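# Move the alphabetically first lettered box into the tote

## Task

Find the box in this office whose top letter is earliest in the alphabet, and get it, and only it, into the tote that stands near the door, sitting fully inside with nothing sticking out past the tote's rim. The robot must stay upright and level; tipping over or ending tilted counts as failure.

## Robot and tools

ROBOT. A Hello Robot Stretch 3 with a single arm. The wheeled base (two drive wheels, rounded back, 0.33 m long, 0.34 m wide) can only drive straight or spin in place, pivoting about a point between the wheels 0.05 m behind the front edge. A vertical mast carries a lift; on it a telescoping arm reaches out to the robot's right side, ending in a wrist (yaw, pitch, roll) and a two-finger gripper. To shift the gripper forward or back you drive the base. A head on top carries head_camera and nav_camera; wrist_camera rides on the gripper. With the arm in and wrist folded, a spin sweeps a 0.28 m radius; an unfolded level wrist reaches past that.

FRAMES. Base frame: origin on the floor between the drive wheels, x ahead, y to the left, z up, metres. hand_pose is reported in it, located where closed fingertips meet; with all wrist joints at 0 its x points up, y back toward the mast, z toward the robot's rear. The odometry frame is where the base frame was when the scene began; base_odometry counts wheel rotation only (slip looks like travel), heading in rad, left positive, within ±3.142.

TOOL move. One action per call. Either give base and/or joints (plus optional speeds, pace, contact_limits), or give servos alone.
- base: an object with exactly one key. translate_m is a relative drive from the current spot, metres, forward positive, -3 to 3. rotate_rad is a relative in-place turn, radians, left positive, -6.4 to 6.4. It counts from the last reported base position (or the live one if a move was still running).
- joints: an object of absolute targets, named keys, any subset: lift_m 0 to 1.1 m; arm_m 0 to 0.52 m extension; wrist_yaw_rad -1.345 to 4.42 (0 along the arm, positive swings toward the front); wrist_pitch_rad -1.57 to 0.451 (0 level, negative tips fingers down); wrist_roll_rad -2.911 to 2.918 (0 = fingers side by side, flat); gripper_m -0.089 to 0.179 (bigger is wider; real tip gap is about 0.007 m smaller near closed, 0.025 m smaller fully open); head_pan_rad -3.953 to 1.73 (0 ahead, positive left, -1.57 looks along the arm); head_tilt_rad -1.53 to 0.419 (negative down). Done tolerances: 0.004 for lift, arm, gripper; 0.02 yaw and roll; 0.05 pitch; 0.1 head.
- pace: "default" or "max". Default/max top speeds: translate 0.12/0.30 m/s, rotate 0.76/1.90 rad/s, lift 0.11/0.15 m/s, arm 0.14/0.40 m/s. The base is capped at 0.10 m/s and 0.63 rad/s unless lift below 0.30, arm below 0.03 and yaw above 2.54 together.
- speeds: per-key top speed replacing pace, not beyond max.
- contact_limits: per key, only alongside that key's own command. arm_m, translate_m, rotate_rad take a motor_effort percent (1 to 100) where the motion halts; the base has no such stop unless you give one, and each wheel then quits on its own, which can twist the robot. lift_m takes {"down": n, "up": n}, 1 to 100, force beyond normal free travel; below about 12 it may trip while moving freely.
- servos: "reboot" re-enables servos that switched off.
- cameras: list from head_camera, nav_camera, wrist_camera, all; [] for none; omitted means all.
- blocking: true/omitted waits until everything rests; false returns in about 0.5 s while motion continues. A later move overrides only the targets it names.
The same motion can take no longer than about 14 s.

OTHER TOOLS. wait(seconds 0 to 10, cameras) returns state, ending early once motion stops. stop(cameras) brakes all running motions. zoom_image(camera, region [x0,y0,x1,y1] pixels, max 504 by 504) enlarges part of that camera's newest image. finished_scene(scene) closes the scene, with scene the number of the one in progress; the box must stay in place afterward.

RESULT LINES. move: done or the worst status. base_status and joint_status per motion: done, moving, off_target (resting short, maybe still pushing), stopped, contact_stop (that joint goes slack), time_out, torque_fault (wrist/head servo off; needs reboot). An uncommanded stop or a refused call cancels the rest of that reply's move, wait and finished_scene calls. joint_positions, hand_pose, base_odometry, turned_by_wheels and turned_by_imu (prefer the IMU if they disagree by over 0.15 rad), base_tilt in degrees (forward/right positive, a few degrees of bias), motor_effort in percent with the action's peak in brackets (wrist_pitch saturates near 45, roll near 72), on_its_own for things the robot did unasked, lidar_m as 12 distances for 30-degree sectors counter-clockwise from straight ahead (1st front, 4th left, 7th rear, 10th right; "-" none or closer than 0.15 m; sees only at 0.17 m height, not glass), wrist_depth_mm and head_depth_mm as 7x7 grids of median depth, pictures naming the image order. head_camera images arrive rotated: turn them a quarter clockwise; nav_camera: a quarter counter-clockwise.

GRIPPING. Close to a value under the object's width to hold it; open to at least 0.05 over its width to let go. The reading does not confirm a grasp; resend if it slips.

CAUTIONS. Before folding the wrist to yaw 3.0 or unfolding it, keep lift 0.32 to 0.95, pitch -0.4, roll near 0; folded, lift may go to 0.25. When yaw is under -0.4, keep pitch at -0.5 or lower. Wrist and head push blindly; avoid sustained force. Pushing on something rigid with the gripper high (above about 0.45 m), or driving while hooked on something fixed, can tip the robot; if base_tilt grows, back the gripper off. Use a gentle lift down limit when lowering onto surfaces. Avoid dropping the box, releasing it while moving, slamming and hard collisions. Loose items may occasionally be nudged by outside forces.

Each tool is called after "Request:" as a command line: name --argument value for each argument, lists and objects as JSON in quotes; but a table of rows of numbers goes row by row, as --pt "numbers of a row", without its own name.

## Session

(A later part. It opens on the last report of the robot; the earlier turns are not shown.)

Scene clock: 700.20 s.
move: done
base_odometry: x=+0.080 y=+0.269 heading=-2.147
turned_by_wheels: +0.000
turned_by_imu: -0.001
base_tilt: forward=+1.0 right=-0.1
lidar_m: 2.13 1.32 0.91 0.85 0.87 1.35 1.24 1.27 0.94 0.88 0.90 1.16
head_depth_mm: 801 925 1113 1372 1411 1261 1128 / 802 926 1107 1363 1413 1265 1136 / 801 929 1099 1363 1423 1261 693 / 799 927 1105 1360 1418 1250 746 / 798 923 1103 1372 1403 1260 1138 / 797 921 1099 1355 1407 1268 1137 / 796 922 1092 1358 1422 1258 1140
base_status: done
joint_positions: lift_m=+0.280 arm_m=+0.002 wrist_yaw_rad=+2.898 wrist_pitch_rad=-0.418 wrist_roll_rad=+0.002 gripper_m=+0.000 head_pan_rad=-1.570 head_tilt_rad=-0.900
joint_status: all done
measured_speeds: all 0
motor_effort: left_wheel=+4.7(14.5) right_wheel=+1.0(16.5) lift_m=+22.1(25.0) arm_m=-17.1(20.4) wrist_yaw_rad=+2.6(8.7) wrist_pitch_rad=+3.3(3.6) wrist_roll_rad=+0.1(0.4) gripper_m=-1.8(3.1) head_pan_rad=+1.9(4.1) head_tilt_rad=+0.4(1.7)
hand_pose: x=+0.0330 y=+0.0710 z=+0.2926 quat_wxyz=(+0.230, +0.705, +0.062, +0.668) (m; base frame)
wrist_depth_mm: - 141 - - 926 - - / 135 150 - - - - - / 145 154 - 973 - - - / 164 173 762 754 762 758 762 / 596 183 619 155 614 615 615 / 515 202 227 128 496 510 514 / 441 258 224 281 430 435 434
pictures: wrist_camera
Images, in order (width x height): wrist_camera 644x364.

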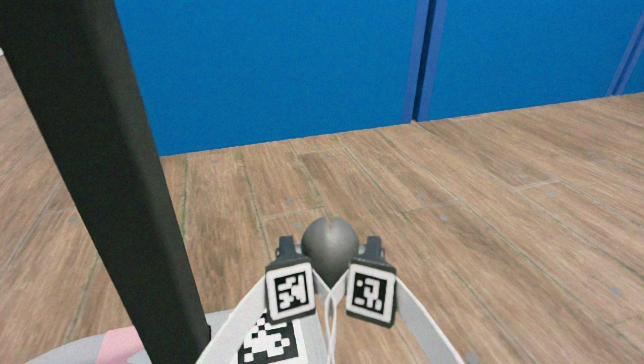

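Request:
move --joints '{"head_pan_rad": 1.57, "head_tilt_rad": -0.35}' --pace "max" --cameras '["nav_camera"]'

Request:
move --joints '{"head_pan_rad": 0.0}' --pace "max" --cameras '["nav_camera", "head_camera"]'

Request:
move --joints '{"head_pan_rad": -1.57}' --pace "max" --cameras '["nav_camera"]'

Request:
move --joints '{"head_pan_rad": -3.14}' --pace "max" --cameras '["nav_camera"]'

Scene clock: 708.63 s.
move: done
base_odometry: x=+0.080 y=+0.269 heading=-2.147
turned_by_wheels: +0.000
turned_by_imu: +0.001
base_tilt: forward=+0.9 right=-0.3
lidar_m: 2.13 1.32 0.91 0.85 0.87 1.34 1.24 1.27 0.93 0.88 0.90 1.16
head_depth_mm: 717 762 804 864 919 1000 1086 / 715 758 811 863 928 995 1083 / 716 762 805 860 924 999 1082 / 718 759 808 864 922 1002 1085 / 715 761 806 861 921 999 1084 / 715 759 806 864 927 999 1080 / 713 756 806 861 924 1017 1122
base_status: not commanded
joint_positions: lift_m=+0.280 arm_m=+0.002 wrist_yaw_rad=+2.898 wrist_pitch_rad=-0.418 wrist_roll_rad=+0.002 gripper_m=+0.000 head_pan_rad=+1.586 head_tilt_rad=-0.344
joint_status: all done
measured_speeds: translate_m=+0.000 rotate_rad=+0.000 lift_m=+0.000 arm_m=+0.000 wrist_yaw_rad=+0.000 wrist_pitch_rad=+0.000 wrist_roll_rad=+0.000 head_pan_rad=-0.024 head_tilt_rad=+0.000
motor_effort: left_wheel=+4.8(5.0) right_wheel=+1.0(1.6) lift_m=+23.7(23.8) arm_m=-13.2(15.2) wrist_yaw_rad=+2.4(3.3) wrist_pitch_rad=+3.3(3.7) wrist_roll_rad=+0.3(0.5) gripper_m=-0.9(2.3) head_pan_rad=-3.8(5.6) head_tilt_rad=-1.4(6.3)
hand_pose: x=+0.0330 y=+0.0710 z=+0.2926 quat_wxyz=(+0.230, +0.705, +0.062, +0.668) (m; base frame)
wrist_depth_mm: - 141 - - 939 - - / 136 150 - - - - - / 146 154 - 953 - - - / 163 172 769 763 764 756 768 / 586 182 608 155 628 616 620 / 511 201 228 129 494 519 513 / 439 259 225 282 426 439 444
pictures: nav_camera (sideways)
Images, in order (width x height): nav_camera 672x504.

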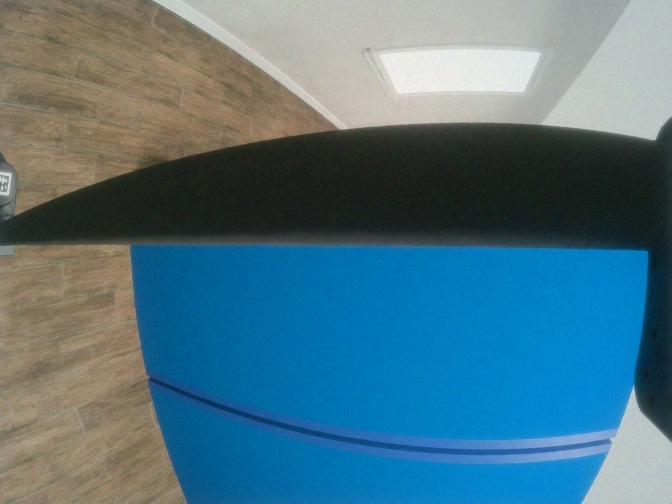

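Scene clock: 709.67 s.
move: done
base_odometry: x=+0.080 y=+0.269 heading=-2.147
turned_by_wheels: +0.000
turned_by_imu: +0.000
base_tilt: forward=+1.0 right=-0.3
lidar_m: 2.13 1.32 0.91 0.85 0.87 1.34 1.24 1.27 0.93 0.88 0.90 1.15
head_depth_mm: 2170 2288 2284 2404 2280 1868 1515 / 2217 2344 2410 2617 2415 1896 1513 / 2118 2325 2381 2607 2513 1886 1502 / 2171 2301 2388 2596 2464 1866 1495 / 2153 2267 2373 2609 2361 1851 1491 / 2164 2259 2352 2577 2473 1847 1503 / 2139 2279 2335 2533 2357 1855 1488
base_status: not commanded
joint_positions: lift_m=+0.280 arm_m=+0.002 wrist_yaw_rad=+2.898 wrist_pitch_rad=-0.418 wrist_roll_rad=+0.002 gripper_m=+0.000 head_pan_rad=-0.031 head_tilt_rad=-0.348
joint_status: all done
measured_speeds: all 0
motor_effort: left_wheel=+4.7(5.0) right_wheel=+1.2(1.5) lift_m=+24.0(24.0) arm_m=-12.3(12.8) wrist_yaw_rad=+2.4(3.0) wrist_pitch_rad=+2.9(3.4) wrist_roll_rad=+0.1(0.4) gripper_m=-2.0(2.1) head_pan_rad=+0.0(4.8) head_tilt_rad=-2.0(3.4)
hand_pose: x=+0.0330 y=+0.0710 z=+0.2926 quat_wxyz=(+0.230, +0.705, +0.062, +0.668) (m; base frame)
wrist_depth_mm: - 141 - - 952 - - / 136 149 - - - - - / 145 154 - 951 - - - / 165 173 757 776 767 764 774 / 591 183 614 155 608 604 615 / 512 202 227 128 496 513 517 / 441 255 225 279 430 443 444
pictures: head_camera (sideways), nav_camera (sideways)
Images, in order (width x height): head_camera 896x504, nav_camera 672x504.

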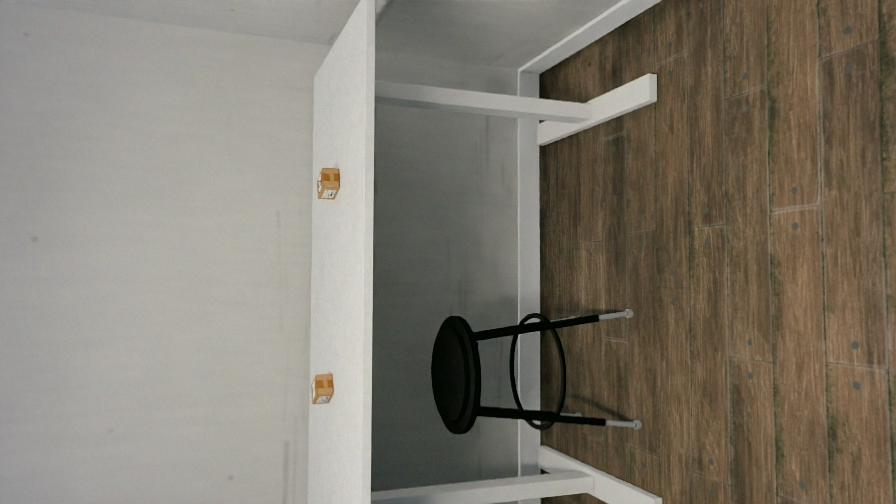

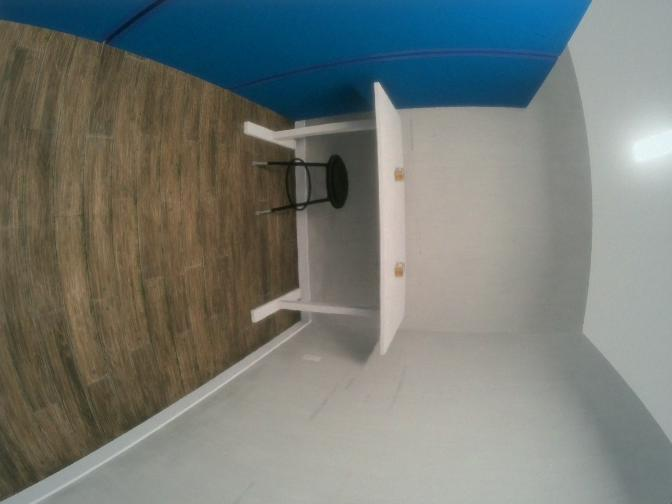

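Scene clock: 710.70 s.
move: done
base_odometry: x=+0.080 y=+0.269 heading=-2.147
turned_by_wheels: +0.000
turned_by_imu: +0.000
base_tilt: forward=+1.0 right=-0.1
lidar_m: 2.13 1.32 0.91 0.85 0.87 1.34 1.24 1.27 0.93 0.88 0.90 1.16
head_depth_mm: 752 795 850 916 979 1061 1164 / 729 794 847 903 975 1052 1150 / 724 788 842 900 971 1050 1142 / 721 784 835 895 966 1033 1129 / 713 779 830 891 957 1033 1117 / 711 773 821 881 948 1030 1108 / 706 768 820 877 938 1011 1100
base_status: not commanded
joint_positions: lift_m=+0.280 arm_m=+0.002 wrist_yaw_rad=+2.898 wrist_pitch_rad=-0.418 wrist_roll_rad=+0.002 gripper_m=+0.000 head_pan_rad=-1.620 head_tilt_rad=-0.349
joint_status: all done
measured_speeds: all 0
motor_effort: left_wheel=+4.8(4.9) right_wheel=+1.1(1.7) lift_m=+23.9(24.2) arm_m=-11.4(12.2) wrist_yaw_rad=+2.3(3.2) wrist_pitch_rad=+3.3(3.5) wrist_roll_rad=+0.3(0.4) gripper_m=-1.6(2.5) head_pan_rad=+2.6(5.4) head_tilt_rad=-1.7(2.7)
hand_pose: x=+0.0330 y=+0.0710 z=+0.2926 quat_wxyz=(+0.230, +0.705, +0.062, +0.668) (m; base frame)
wrist_depth_mm: - 141 - - 898 - - / 135 149 - - - - - / 145 154 - 950 - - - / 164 173 762 763 762 769 759 / 584 183 615 155 609 617 611 / 509 203 227 129 494 509 511 / 437 258 224 281 425 435 439
pictures: nav_camera (sideways)
Images, in order (width x height): nav_camera 672x504.

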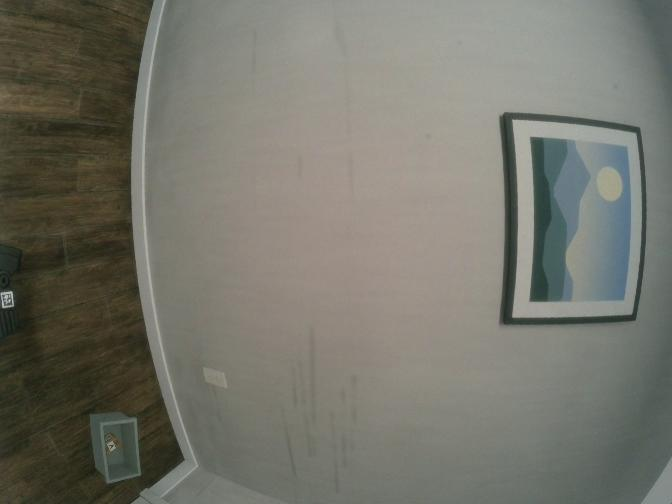

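Scene clock: 711.73 s.
move: done
base_odometry: x=+0.080 y=+0.269 heading=-2.147
turned_by_wheels: +0.000
turned_by_imu: +0.000
base_tilt: forward=+1.1 right=-0.1
lidar_m: 2.13 1.32 0.91 0.85 0.87 1.35 1.25 1.27 0.94 0.88 0.89 1.15
head_depth_mm: 1107 1177 1255 1351 1452 1583 1513 / 1085 1152 1240 1326 1441 1573 1517 / 1078 1149 1222 1306 1402 1529 1506 / 1073 1134 1214 1297 1397 1514 1495 / 1068 1134 1199 1282 1381 1491 1503 / 1059 1124 1191 1275 1376 1469 1495 / 1048 1112 1182 1261 1369 1472 1499
base_status: not commanded
joint_positions: lift_m=+0.280 arm_m=+0.002 wrist_yaw_rad=+2.898 wrist_pitch_rad=-0.418 wrist_roll_rad=+0.002 gripper_m=+0.000 head_pan_rad=-3.196 head_tilt_rad=-0.350
joint_status: all done
measured_speeds: translate_m=+0.000 rotate_rad=+0.000 lift_m=+0.000 arm_m=+0.000 wrist_yaw_rad=+0.000 wrist_pitch_rad=+0.000 wrist_roll_rad=+0.000 head_pan_rad=+0.024 head_tilt_rad=+0.000
motor_effort: left_wheel=+4.8(5.0) right_wheel=+1.2(1.8) lift_m=+24.6(24.7) arm_m=-10.6(11.4) wrist_yaw_rad=+2.4(3.4) wrist_pitch_rad=+3.2(3.6) wrist_roll_rad=+0.3(0.3) gripper_m=-1.7(2.5) head_pan_rad=+1.7(4.4) head_tilt_rad=-1.7(3.2)
hand_pose: x=+0.0330 y=+0.0710 z=+0.2926 quat_wxyz=(+0.230, +0.705, +0.062, +0.668) (m; base frame)
wrist_depth_mm: - 141 - - 933 - - / 135 150 - - - - - / 146 153 - 969 - - - / 164 173 772 782 763 773 772 / 583 182 613 155 614 611 621 / 518 202 229 128 494 506 509 / 440 255 227 283 432 439 437
pictures: nav_camera (sideways)
Images, in order (width x height): nav_camera 672x504.

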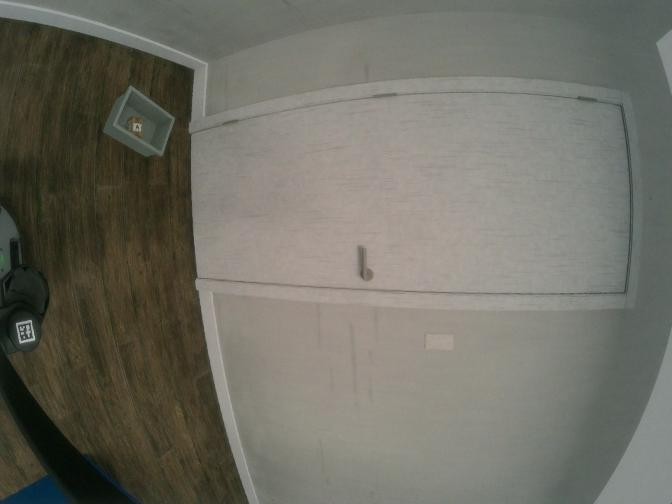

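Request:
move --joints '{"head_pan_rad": 0.0, "head_tilt_rad": -0.3}' --pace "max" --cameras '["head_camera"]'

Request:
zoom_image --camera "head_camera" --region '[320, 140, 400, 220]'

Request:
zoom_image --camera "head_camera" --region '[310, 345, 390, 425]'

Scene clock: 739.20 s.
move: done
base_odometry: x=+0.080 y=+0.269 heading=-2.147
turned_by_wheels: +0.000
turned_by_imu: +0.001
base_tilt: forward=+1.0 right=-0.2
lidar_m: 2.14 1.32 0.91 0.85 0.87 1.35 1.25 1.27 0.93 0.88 0.89 1.16
head_depth_mm: 2191 2270 2381 2414 2522 2014 1582 / 2211 2293 2348 2568 2609 2005 1568 / 2176 2290 2398 2549 2610 1987 1579 / 2195 2278 2377 2569 2690 1990 1570 / 2168 2297 2397 2531 2640 2006 1582 / 2178 2277 2402 2557 2550 1952 1565 / 2173 2280 2399 2500 2400 1955 1554
base_status: not commanded
joint_positions: lift_m=+0.280 arm_m=+0.002 wrist_yaw_rad=+2.898 wrist_pitch_rad=-0.418 wrist_roll_rad=+0.002 gripper_m=+0.000 head_pan_rad=+0.016 head_tilt_rad=-0.301
joint_status: all done
measured_speeds: translate_m=+0.000 rotate_rad=+0.000 lift_m=+0.000 arm_m=+0.000 wrist_yaw_rad=+0.000 wrist_pitch_rad=+0.000 wrist_roll_rad=+0.000 head_pan_rad=-0.024 head_tilt_rad=+0.000
motor_effort: left_wheel=+4.8(5.0) right_wheel=+1.4(1.8) lift_m=+25.9(26.2) arm_m=-4.9(7.2) wrist_yaw_rad=+2.9(3.2) wrist_pitch_rad=+3.0(3.6) wrist_roll_rad=+0.5(0.5) gripper_m=-1.5(3.0) head_pan_rad=-4.1(5.3) head_tilt_rad=+4.2(8.5)
hand_pose: x=+0.0330 y=+0.0710 z=+0.2926 quat_wxyz=(+0.230, +0.705, +0.062, +0.668) (m; base frame)
wrist_depth_mm: - 141 - - 910 - - / 136 150 - - - - - / 145 154 - 946 - - - / 164 173 777 761 768 758 763 / 602 184 612 154 614 617 618 / 510 202 228 128 495 511 511 / 440 257 226 280 426 437 434
pictures: head_camera (sideways)
Images, in order (width x height): head_camera 896x504.

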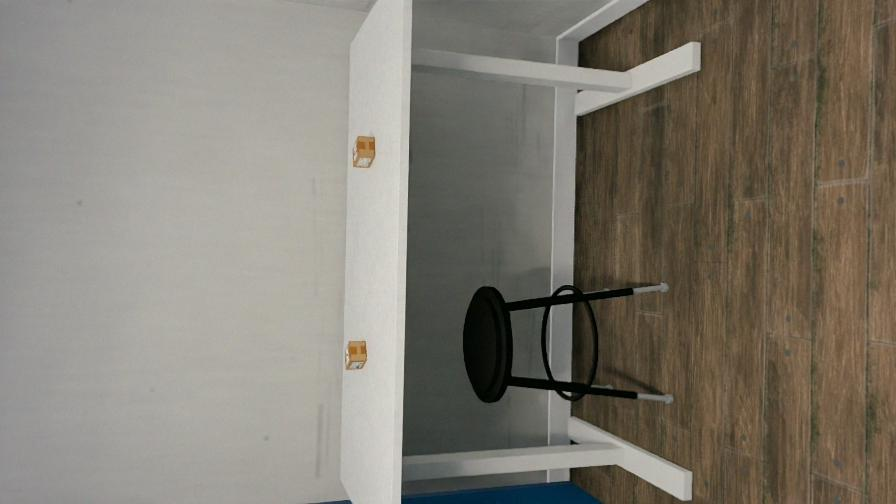

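Scaled by 6.300 from the camera's 896x504 image, which has a finer 1280x720 frame.

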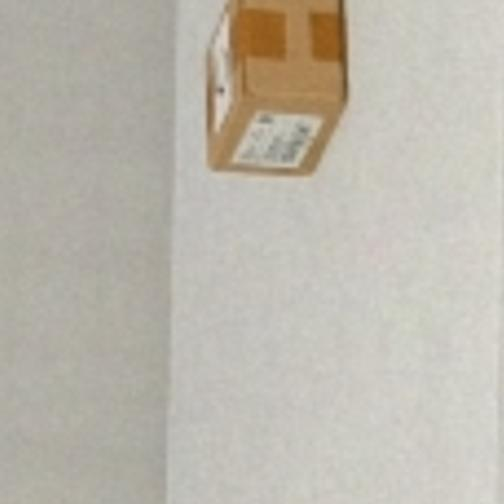

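Scaled by 6.300 from the camera's 896x504 image, which has a finer 1280x720 frame.

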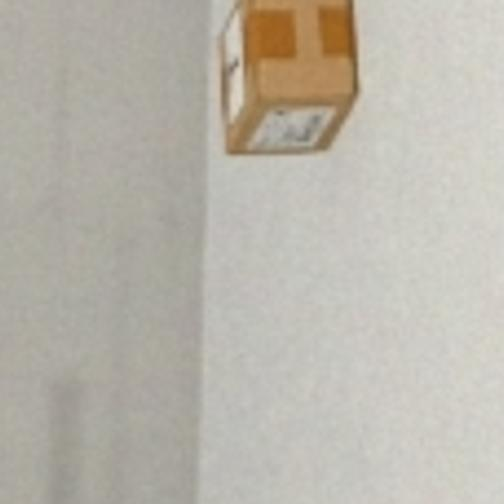

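Request:
move --base '{"rotate_rad": -0.191}' --pace "max" --cameras '[]'

Request:
move --base '{"translate_m": 1.14}' --pace "max" --contact_limits '{"translate_m": 45}' --cameras '["head_camera"]'

Request:
zoom_image --camera "head_camera" --region '[250, 0, 502, 252]'

Request:
move --base '{"rotate_rad": 1.761}' --joints '{"lift_m": 1.08, "head_pan_rad": -1.57, "head_tilt_rad": -0.7}' --pace "max" --blocking false --cameras '[]'

Request:
wait --seconds 1.0 --cameras '[]'

Request:
move --joints '{"wrist_yaw_rad": 1.57, "wrist_pitch_rad": -0.4, "gripper_m": 0.17}' --pace "max" --cameras '[]'

Request:
move --joints '{"wrist_yaw_rad": 0.0}' --pace "max" --cameras '["head_camera", "wrist_camera"]'

Scene clock: 763.57 s.
move: done
base_odometry: x=+0.080 y=+0.269 heading=-2.338
turned_by_wheels: -0.191
turned_by_imu: -0.190
base_tilt: forward=+1.2 right=-0.2
lidar_m: 1.74 1.74 0.99 0.85 0.85 1.47 1.25 1.24 1.02 0.88 0.88 1.01
head_depth_mm: 1626 1660 1687 1708 1729 1752 1571 / 1993 2065 2086 2072 2147 1989 1582 / 2264 2390 2477 2625 2520 1977 1567 / 2207 2349 2425 2607 2693 1984 1572 / 2171 2317 2384 2552 2662 1972 1571 / 2151 2267 2362 2509 2562 1956 1562 / 2104 2224 2270 2428 2428 1963 1561
base_status: done
joint_positions: lift_m=+0.280 arm_m=+0.002 wrist_yaw_rad=+2.898 wrist_pitch_rad=-0.418 wrist_roll_rad=+0.002 gripper_m=+0.000 head_pan_rad=+0.000 head_tilt_rad=-0.300
joint_status: not commanded
measured_speeds: all 0
motor_effort: left_wheel=+7.6(15.8) right_wheel=-7.0(13.4) lift_m=+27.2(27.3) arm_m=-2.5(2.8) wrist_yaw_rad=+2.5(2.9) wrist_pitch_rad=+3.3(3.4) wrist_roll_rad=+0.2(0.3) gripper_m=-2.1(2.1) head_pan_rad=-3.9(4.6) head_tilt_rad=+2.2(4.9)
hand_pose: x=+0.0330 y=+0.0710 z=+0.2926 quat_wxyz=(+0.230, +0.705, +0.062, +0.668) (m; base frame)
wrist_depth_mm: - 141 - 948 - - - / 135 149 - - - - - / 145 154 912 - - - - / 164 172 770 763 763 778 754 / 598 183 613 155 616 616 613 / 505 202 227 129 494 512 511 / 443 258 224 282 426 440 436
pictures: none
No camera images: "cameras" was empty.

Scene clock: 768.73 s.
move: done
base_odometry: x=-0.711 y=-0.552 heading=-2.338
turned_by_wheels: +0.000
turned_by_imu: +0.000
base_tilt: forward=+1.0 right=-0.1
lidar_m: 1.00 0.89 1.04 1.15 1.15 1.33 2.33 1.18 0.67 0.58 0.58 0.66
head_depth_mm: 1052 1062 1075 1097 1022 1128 1158 / 1255 1320 1351 1359 850 1415 1453 / 1259 1320 1400 1444 839 1158 1523 / 1229 1303 1370 1316 838 1651 1521 / 1218 1273 1347 1304 835 1611 1586 / 1185 1256 1320 1304 827 1588 1554 / 1173 1224 1298 1299 825 686 1566
base_status: done
joint_positions: lift_m=+0.280 arm_m=+0.002 wrist_yaw_rad=+2.898 wrist_pitch_rad=-0.418 wrist_roll_rad=+0.002 gripper_m=+0.000 head_pan_rad=+0.000 head_tilt_rad=-0.299
joint_status: not commanded
measured_speeds: all 0
motor_effort: left_wheel=+7.2(17.2) right_wheel=+0.8(15.1) lift_m=+28.4(28.6) arm_m=-1.8(2.7) wrist_yaw_rad=+2.7(3.3) wrist_pitch_rad=+3.2(3.7) wrist_roll_rad=+0.2(0.5) gripper_m=-1.1(2.8) head_pan_rad=-2.3(4.7) head_tilt_rad=+1.9(4.5)
contact_limits: translate_m 45 (maximum 100)
hand_pose: x=+0.0330 y=+0.0710 z=+0.2926 quat_wxyz=(+0.230, +0.705, +0.062, +0.668) (m; base frame)
wrist_depth_mm: - 158 - - - - - / 136 - - - - - - / 146 166 - - - - - / 163 173 762 765 762 770 754 / 595 183 617 155 616 622 607 / 507 201 228 128 503 509 507 / 439 255 225 282 426 444 435
pictures: head_camera (sideways)
Images, in order (width x height): head_camera 896x504.

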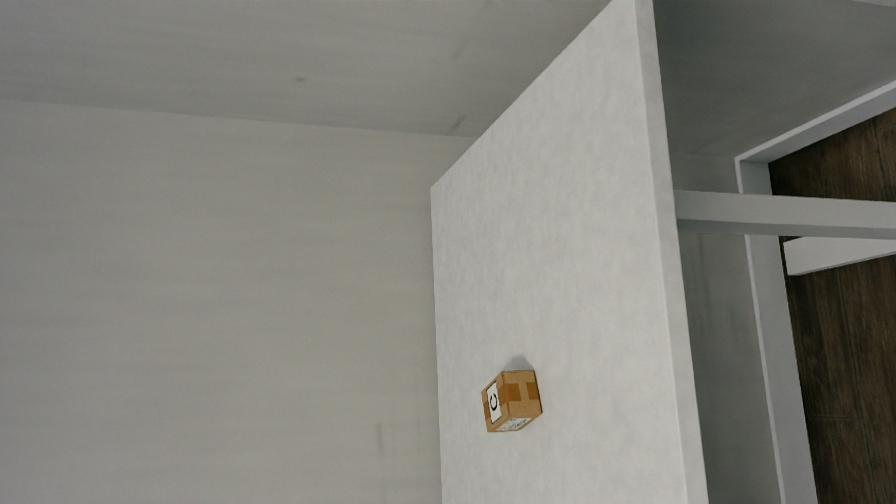

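Scaled by 2.000 from the camera's 896x504 image, which has a finer 1280x720 frame.

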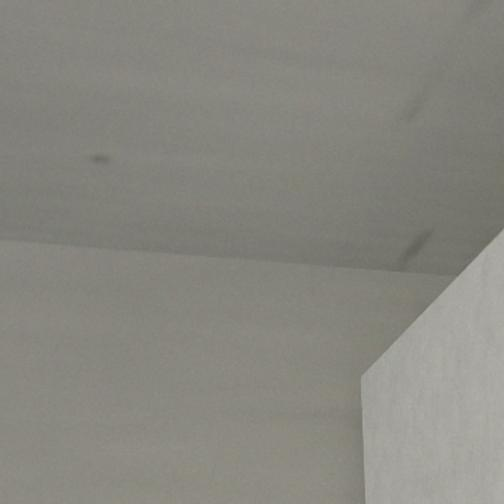

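Scene clock: 769.23 s.
move: moving
base_odometry: x=-0.711 y=-0.552 heading=-2.118
turned_by_wheels: +0.219
turned_by_imu: +0.219
base_tilt: forward=+0.2 right=-0.2
lidar_m: 1.00 0.89 1.04 1.15 1.18 1.56 2.33 0.87 0.61 0.58 0.59 0.78
head_depth_mm: 457 507 568 650 751 898 1102 / 471 522 589 676 786 952 1145 / 484 541 612 704 830 1012 1171 / 501 560 634 738 878 1087 1201 / 515 579 662 770 925 1161 1203 / 533 601 690 813 991 1240 1197 / 551 624 717 851 1044 1302 1201
base_status: rotate_rad moving
joint_positions: lift_m=+0.320 arm_m=+0.002 wrist_yaw_rad=+2.898 wrist_pitch_rad=-0.418 wrist_roll_rad=+0.002 gripper_m=+0.000 head_pan_rad=-1.336 head_tilt_rad=-0.699
joint_status: lift_m moving; head_pan_rad moving; head_tilt_rad moving
measured_speeds: translate_m=+0.000 rotate_rad=+0.635 lift_m=+0.148 arm_m=+0.000 wrist_yaw_rad=+0.000 wrist_pitch_rad=+0.000 wrist_roll_rad=+0.000 head_pan_rad=-2.998 head_tilt_rad=+0.000
motor_effort: left_wheel=-13.2(15.0) right_wheel=+11.9(15.1) lift_m=+30.1(32.9) arm_m=-1.9(2.0) wrist_yaw_rad=+2.6(3.1) wrist_pitch_rad=+3.2(3.5) wrist_roll_rad=+0.2(0.4) gripper_m=-1.3(2.1) head_pan_rad=-3.2(5.5) head_tilt_rad=-4.5(5.6)
hand_pose: x=+0.0330 y=+0.0710 z=+0.3322 quat_wxyz=(+0.230, +0.705, +0.062, +0.668) (m; base frame)
wrist_depth_mm: - - - - - - - / 136 - - - - - - / 146 166 - - - - - / 164 172 816 826 830 819 821 / 644 182 668 154 673 654 666 / 556 202 228 128 536 554 553 / 479 292 226 458 465 472 478
pictures: none
No camera images: "cameras" was empty.

Scene clock: 770.23 s.
earlier move: moving
base_odometry: x=-0.711 y=-0.552 heading=-1.484
turned_by_wheels: +0.634
turned_by_imu: +0.632
base_tilt: forward=+1.7 right=+0.1
lidar_m: 0.89 1.18 1.15 1.21 1.73 1.88 0.78 0.59 0.58 0.61 0.86 1.40
head_depth_mm: 491 538 596 670 761 885 1070 / 517 572 637 724 836 986 1154 / 547 607 685 782 915 1106 1196 / 584 652 739 855 1022 1254 1200 / 619 699 804 939 1148 1327 1204 / 664 758 881 1047 1299 1375 1202 / 717 822 964 1183 1506 1385 1211
base_status: rotate_rad moving
joint_positions: lift_m=+0.469 arm_m=+0.002 wrist_yaw_rad=+2.898 wrist_pitch_rad=-0.418 wrist_roll_rad=+0.002 gripper_m=+0.000 head_pan_rad=-1.598 head_tilt_rad=-0.700
joint_status: lift_m moving; the others done
measured_speeds: translate_m=+0.000 rotate_rad=+0.634 lift_m=+0.150 arm_m=+0.000 wrist_yaw_rad=+0.000 wrist_pitch_rad=+0.000 wrist_roll_rad=+0.000 head_pan_rad=+0.024 head_tilt_rad=+0.000
motor_effort: left_wheel=-11.1(15.0) right_wheel=+12.6(15.1) lift_m=+31.6(32.9) arm_m=-4.2(4.3) wrist_yaw_rad=+2.8(3.2) wrist_pitch_rad=+3.0(3.5) wrist_roll_rad=+0.1(0.4) gripper_m=-0.9(2.4) head_pan_rad=+2.9(5.5) head_tilt_rad=-3.5(5.6)
hand_pose: x=+0.0330 y=+0.0710 z=+0.4820 quat_wxyz=(+0.230, +0.705, +0.062, +0.668) (m; base frame)
wrist_depth_mm: - - - - - - 891 / 135 - - - - - 959 / 147 166 - - - - - / - 173 - - - - - / 840 182 881 155 883 872 894 / 727 200 227 128 722 714 729 / 626 600 224 608 613 624 627
wait: 1.00 s; no rest
pictures: none
No camera images: "cameras" was empty.

Scene clock: 774.87 s.
move: done
base_odometry: x=-0.711 y=-0.552 heading=-0.577
turned_by_wheels: +0.907
turned_by_imu: +0.906
base_tilt: forward=+1.0 right=-0.3
lidar_m: 1.15 1.17 1.50 2.33 0.91 0.62 0.58 0.59 0.75 1.00 0.89 1.03
head_depth_mm: - - - - - 1384 1208 / - - - - - 1355 1208 / 1214 987 - - - 1361 1210 / 1230 987 752 1735 - 1325 1209 / 1219 1029 757 1717 - - 1204 / 1215 1027 751 - - 1321 1205 / 1212 1029 810 - - 1324 1202
base_status: done
joint_positions: lift_m=+1.080 arm_m=+0.002 wrist_yaw_rad=+1.573 wrist_pitch_rad=-0.418 wrist_roll_rad=+0.002 gripper_m=+0.170 head_pan_rad=-1.570 head_tilt_rad=-0.701
joint_status: all done
measured_speeds: all 0
motor_effort: left_wheel=-8.4(13.1) right_wheel=+9.1(14.3) lift_m=+30.1(32.5) arm_m=-19.8(20.7) wrist_yaw_rad=-1.5(6.7) wrist_pitch_rad=+2.9(6.2) wrist_roll_rad=+0.3(0.5) gripper_m=+0.6(88.8) head_pan_rad=+3.3(4.8) head_tilt_rad=-2.7(5.6)
hand_pose: x=+0.2031 y=-0.1463 z=+1.0927 quat_wxyz=(+0.592, +0.593, -0.385, +0.386) (m; base frame)
wrist_depth_mm: 872 - - - - - - / - - - - - - - / - - - - - - - / - - - - - - - / - - - - - - - / - 125 - - - 135 114 / 111 - - - - - 108
pictures: none
No camera images: "cameras" was empty.

Scene clock: 776.13 s.
move: done
base_odometry: x=-0.711 y=-0.552 heading=-0.577
turned_by_wheels: +0.000
turned_by_imu: +0.000
base_tilt: forward=+0.9 right=-0.2
lidar_m: 1.15 1.17 1.50 2.33 0.91 0.62 0.58 0.59 0.75 1.00 0.90 1.04
head_depth_mm: - - - - - 1334 1202 / - - - - - 1305 1200 / - - 815 - - 1355 1198 / 1223 907 782 1800 1627 1390 1204 / 1222 1029 697 1786 1613 1387 1198 / 1221 1030 751 1781 1626 1385 1202 / 1221 1028 746 1745 1570 1391 1212
base_status: not commanded
joint_positions: lift_m=+1.080 arm_m=+0.002 wrist_yaw_rad=+0.003 wrist_pitch_rad=-0.418 wrist_roll_rad=+0.002 gripper_m=+0.170 head_pan_rad=-1.570 head_tilt_rad=-0.701
joint_status: all done
measured_speeds: all 0
motor_effort: left_wheel=-8.6(8.8) right_wheel=+9.2(9.3) lift_m=+30.5(30.7) arm_m=-19.3(20.1) wrist_yaw_rad=-2.0(7.1) wrist_pitch_rad=+3.1(3.5) wrist_roll_rad=+0.1(0.4) gripper_m=-1.1(1.1) head_pan_rad=+2.7(3.8) head_tilt_rad=-1.7(4.1)
hand_pose: x=-0.0207 y=-0.3712 z=+1.0927 quat_wxyz=(+0.692, +0.148, -0.692, -0.146) (m; base frame)
wrist_depth_mm: - - - - - - - / - - - - - - - / - - - - - - - / - - - - - - - / - - - - - 148 - / 779 125 - - - 135 114 / 112 - - - - - 107
pictures: head_camera (sideways), wrist_camera
Images, in order (width x height): head_camera 896x504, wrist_camera 644x364.

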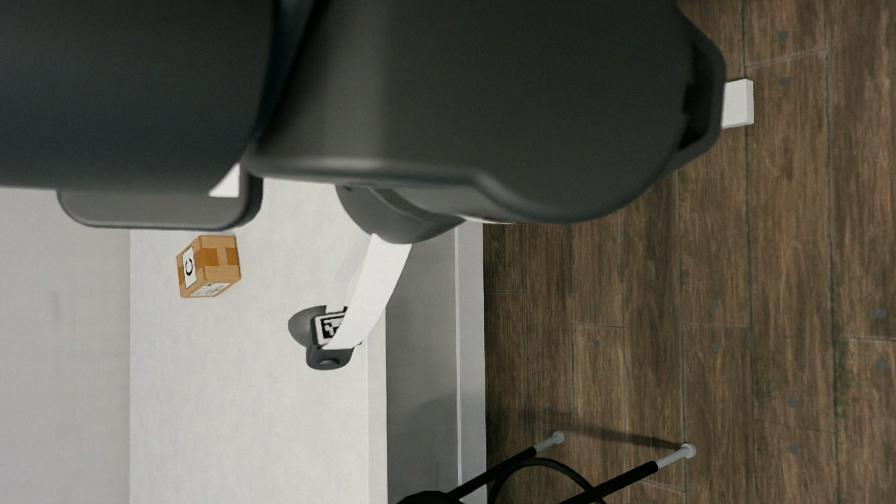

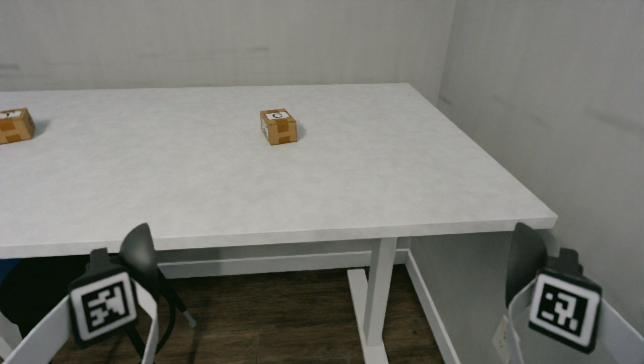

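Request:
zoom_image --camera "wrist_camera" --region '[250, 90, 320, 160]'

Request:
zoom_image --camera "head_camera" --region '[165, 220, 255, 310]'

Scaled by 7.200.

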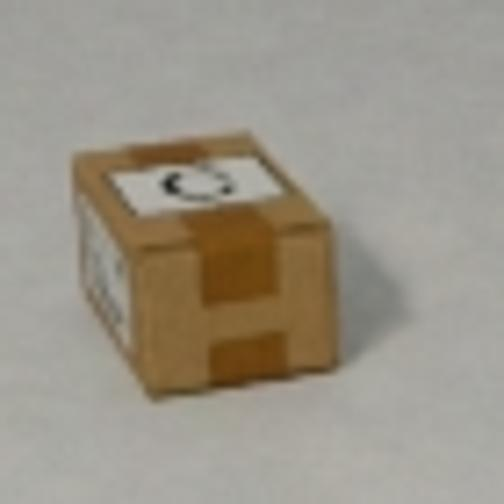

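Scaled by 5.600 from the camera's 896x504 image, which has a finer 1280x720 frame.

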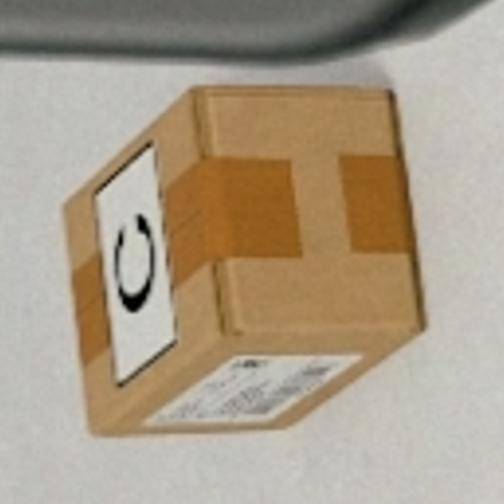

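Request:
move --joints '{"arm_m": 0.25}' --base '{"translate_m": 0.1}' --cameras '["head_camera", "wrist_camera"]'

Scene clock: 817.63 s.
move: done
base_odometry: x=-0.627 y=-0.606 heading=-0.577
turned_by_wheels: +0.000
turned_by_imu: +0.001
base_tilt: forward=+0.9 right=-0.2
lidar_m: 1.06 1.07 1.37 2.34 1.07 0.72 0.68 0.69 0.88 1.09 0.85 1.13
head_depth_mm: - 932 756 1281 1585 1379 1201 / 288 893 754 1764 1546 1381 1204 / 292 367 752 1806 1634 1380 1203 / 1209 932 751 1788 1621 1389 1202 / 1207 1027 750 1791 1621 1387 1206 / 1203 1024 751 1766 1593 1377 1193 / 1194 1024 745 1173 1578 1376 1205
base_status: done
joint_positions: lift_m=+1.080 arm_m=+0.250 wrist_yaw_rad=+0.003 wrist_pitch_rad=-0.418 wrist_roll_rad=+0.002 gripper_m=+0.170 head_pan_rad=-1.570 head_tilt_rad=-0.701
joint_status: all done
measured_speeds: all 0
motor_effort: left_wheel=+6.6(9.1) right_wheel=+2.9(13.3) lift_m=+28.3(29.7) arm_m=+21.0(23.3) wrist_yaw_rad=-1.9(2.6) wrist_pitch_rad=+3.2(3.4) wrist_roll_rad=+0.2(0.4) gripper_m=+0.2(1.6) head_pan_rad=+3.2(4.1) head_tilt_rad=-1.7(3.1)
hand_pose: x=-0.0209 y=-0.6194 z=+1.0927 quat_wxyz=(+0.692, +0.148, -0.692, -0.146) (m; base frame)
wrist_depth_mm: - - - - - - - / - - - - - - - / - - - - - - - / - - - 508 - - - / - - - - - - - / - 122 - - - 135 114 / - - - - - - 106
pictures: head_camera (sideways), wrist_camera
Images, in order (width x height): head_camera 896x504, wrist_camera 644x364.

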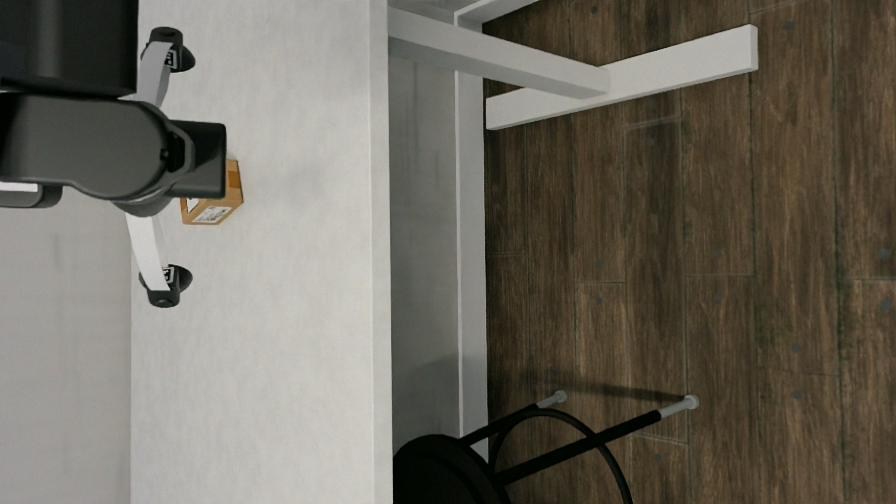

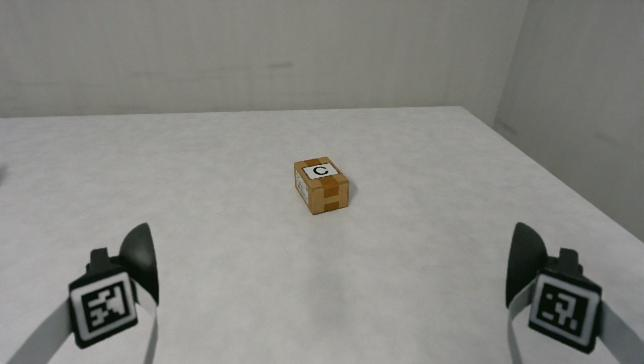

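Request:
move --cameras '["wrist_camera", "head_camera"]'

Scene clock: 840.43 s.
base_odometry: x=-0.627 y=-0.606 heading=-0.577
turned_by_wheels: +0.000
turned_by_imu: +0.000
base_tilt: forward=+0.9 right=+0.0
lidar_m: 1.06 1.07 1.37 2.34 1.07 0.72 0.68 0.69 0.88 1.09 0.84 1.13
head_depth_mm: - 937 753 1290 1587 1372 1205 / 287 892 753 1779 1543 1382 1205 / 292 368 754 1793 1621 1389 1204 / 1215 936 749 1802 1607 1370 1207 / 1211 1027 749 1782 1619 1384 1207 / 1209 1028 751 1763 1565 1388 1198 / 1216 1026 746 1173 1591 1374 1205
base_status: done
joint_positions: lift_m=+1.080 arm_m=+0.250 wrist_yaw_rad=+0.003 wrist_pitch_rad=-0.418 wrist_roll_rad=+0.002 gripper_m=+0.170 head_pan_rad=-1.570 head_tilt_rad=-0.701
joint_status: all done
measured_speeds: all 0
motor_effort: left_wheel=+6.8(9.1) right_wheel=+3.3(13.3) lift_m=+27.4(29.7) arm_m=+20.5(23.3) wrist_yaw_rad=-2.1(2.6) wrist_pitch_rad=+2.9(3.4) wrist_roll_rad=+0.3(0.4) gripper_m=-0.1(1.6) head_pan_rad=+2.4(4.1) head_tilt_rad=-1.0(3.1)
hand_pose: x=-0.0209 y=-0.6194 z=+1.0927 quat_wxyz=(+0.692, +0.148, -0.692, -0.146) (m; base frame)
wrist_depth_mm: - - - - - - - / - - - - - - - / - - - - - - - / - - - 514 - - - / - - - - - - - / - 121 - - - 135 114 / - - - - - - 106
pictures: head_camera (sideways), wrist_camera
Images, in order (width x height): head_camera 896x504, wrist_camera 644x364.

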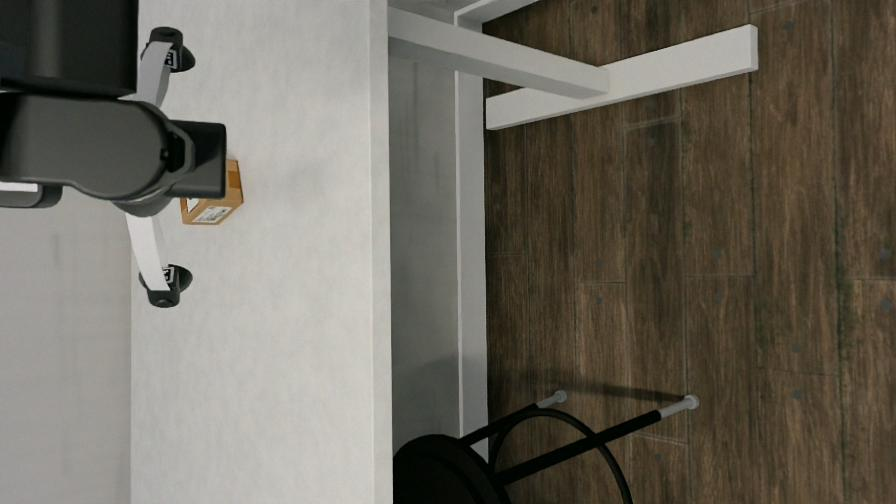

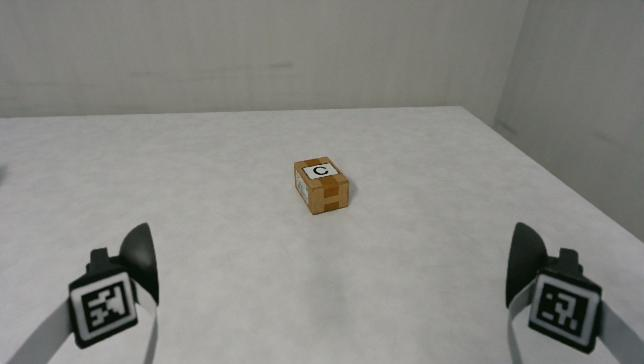

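Request:
finished_scene --scene 1

The scene is finished: the task was done.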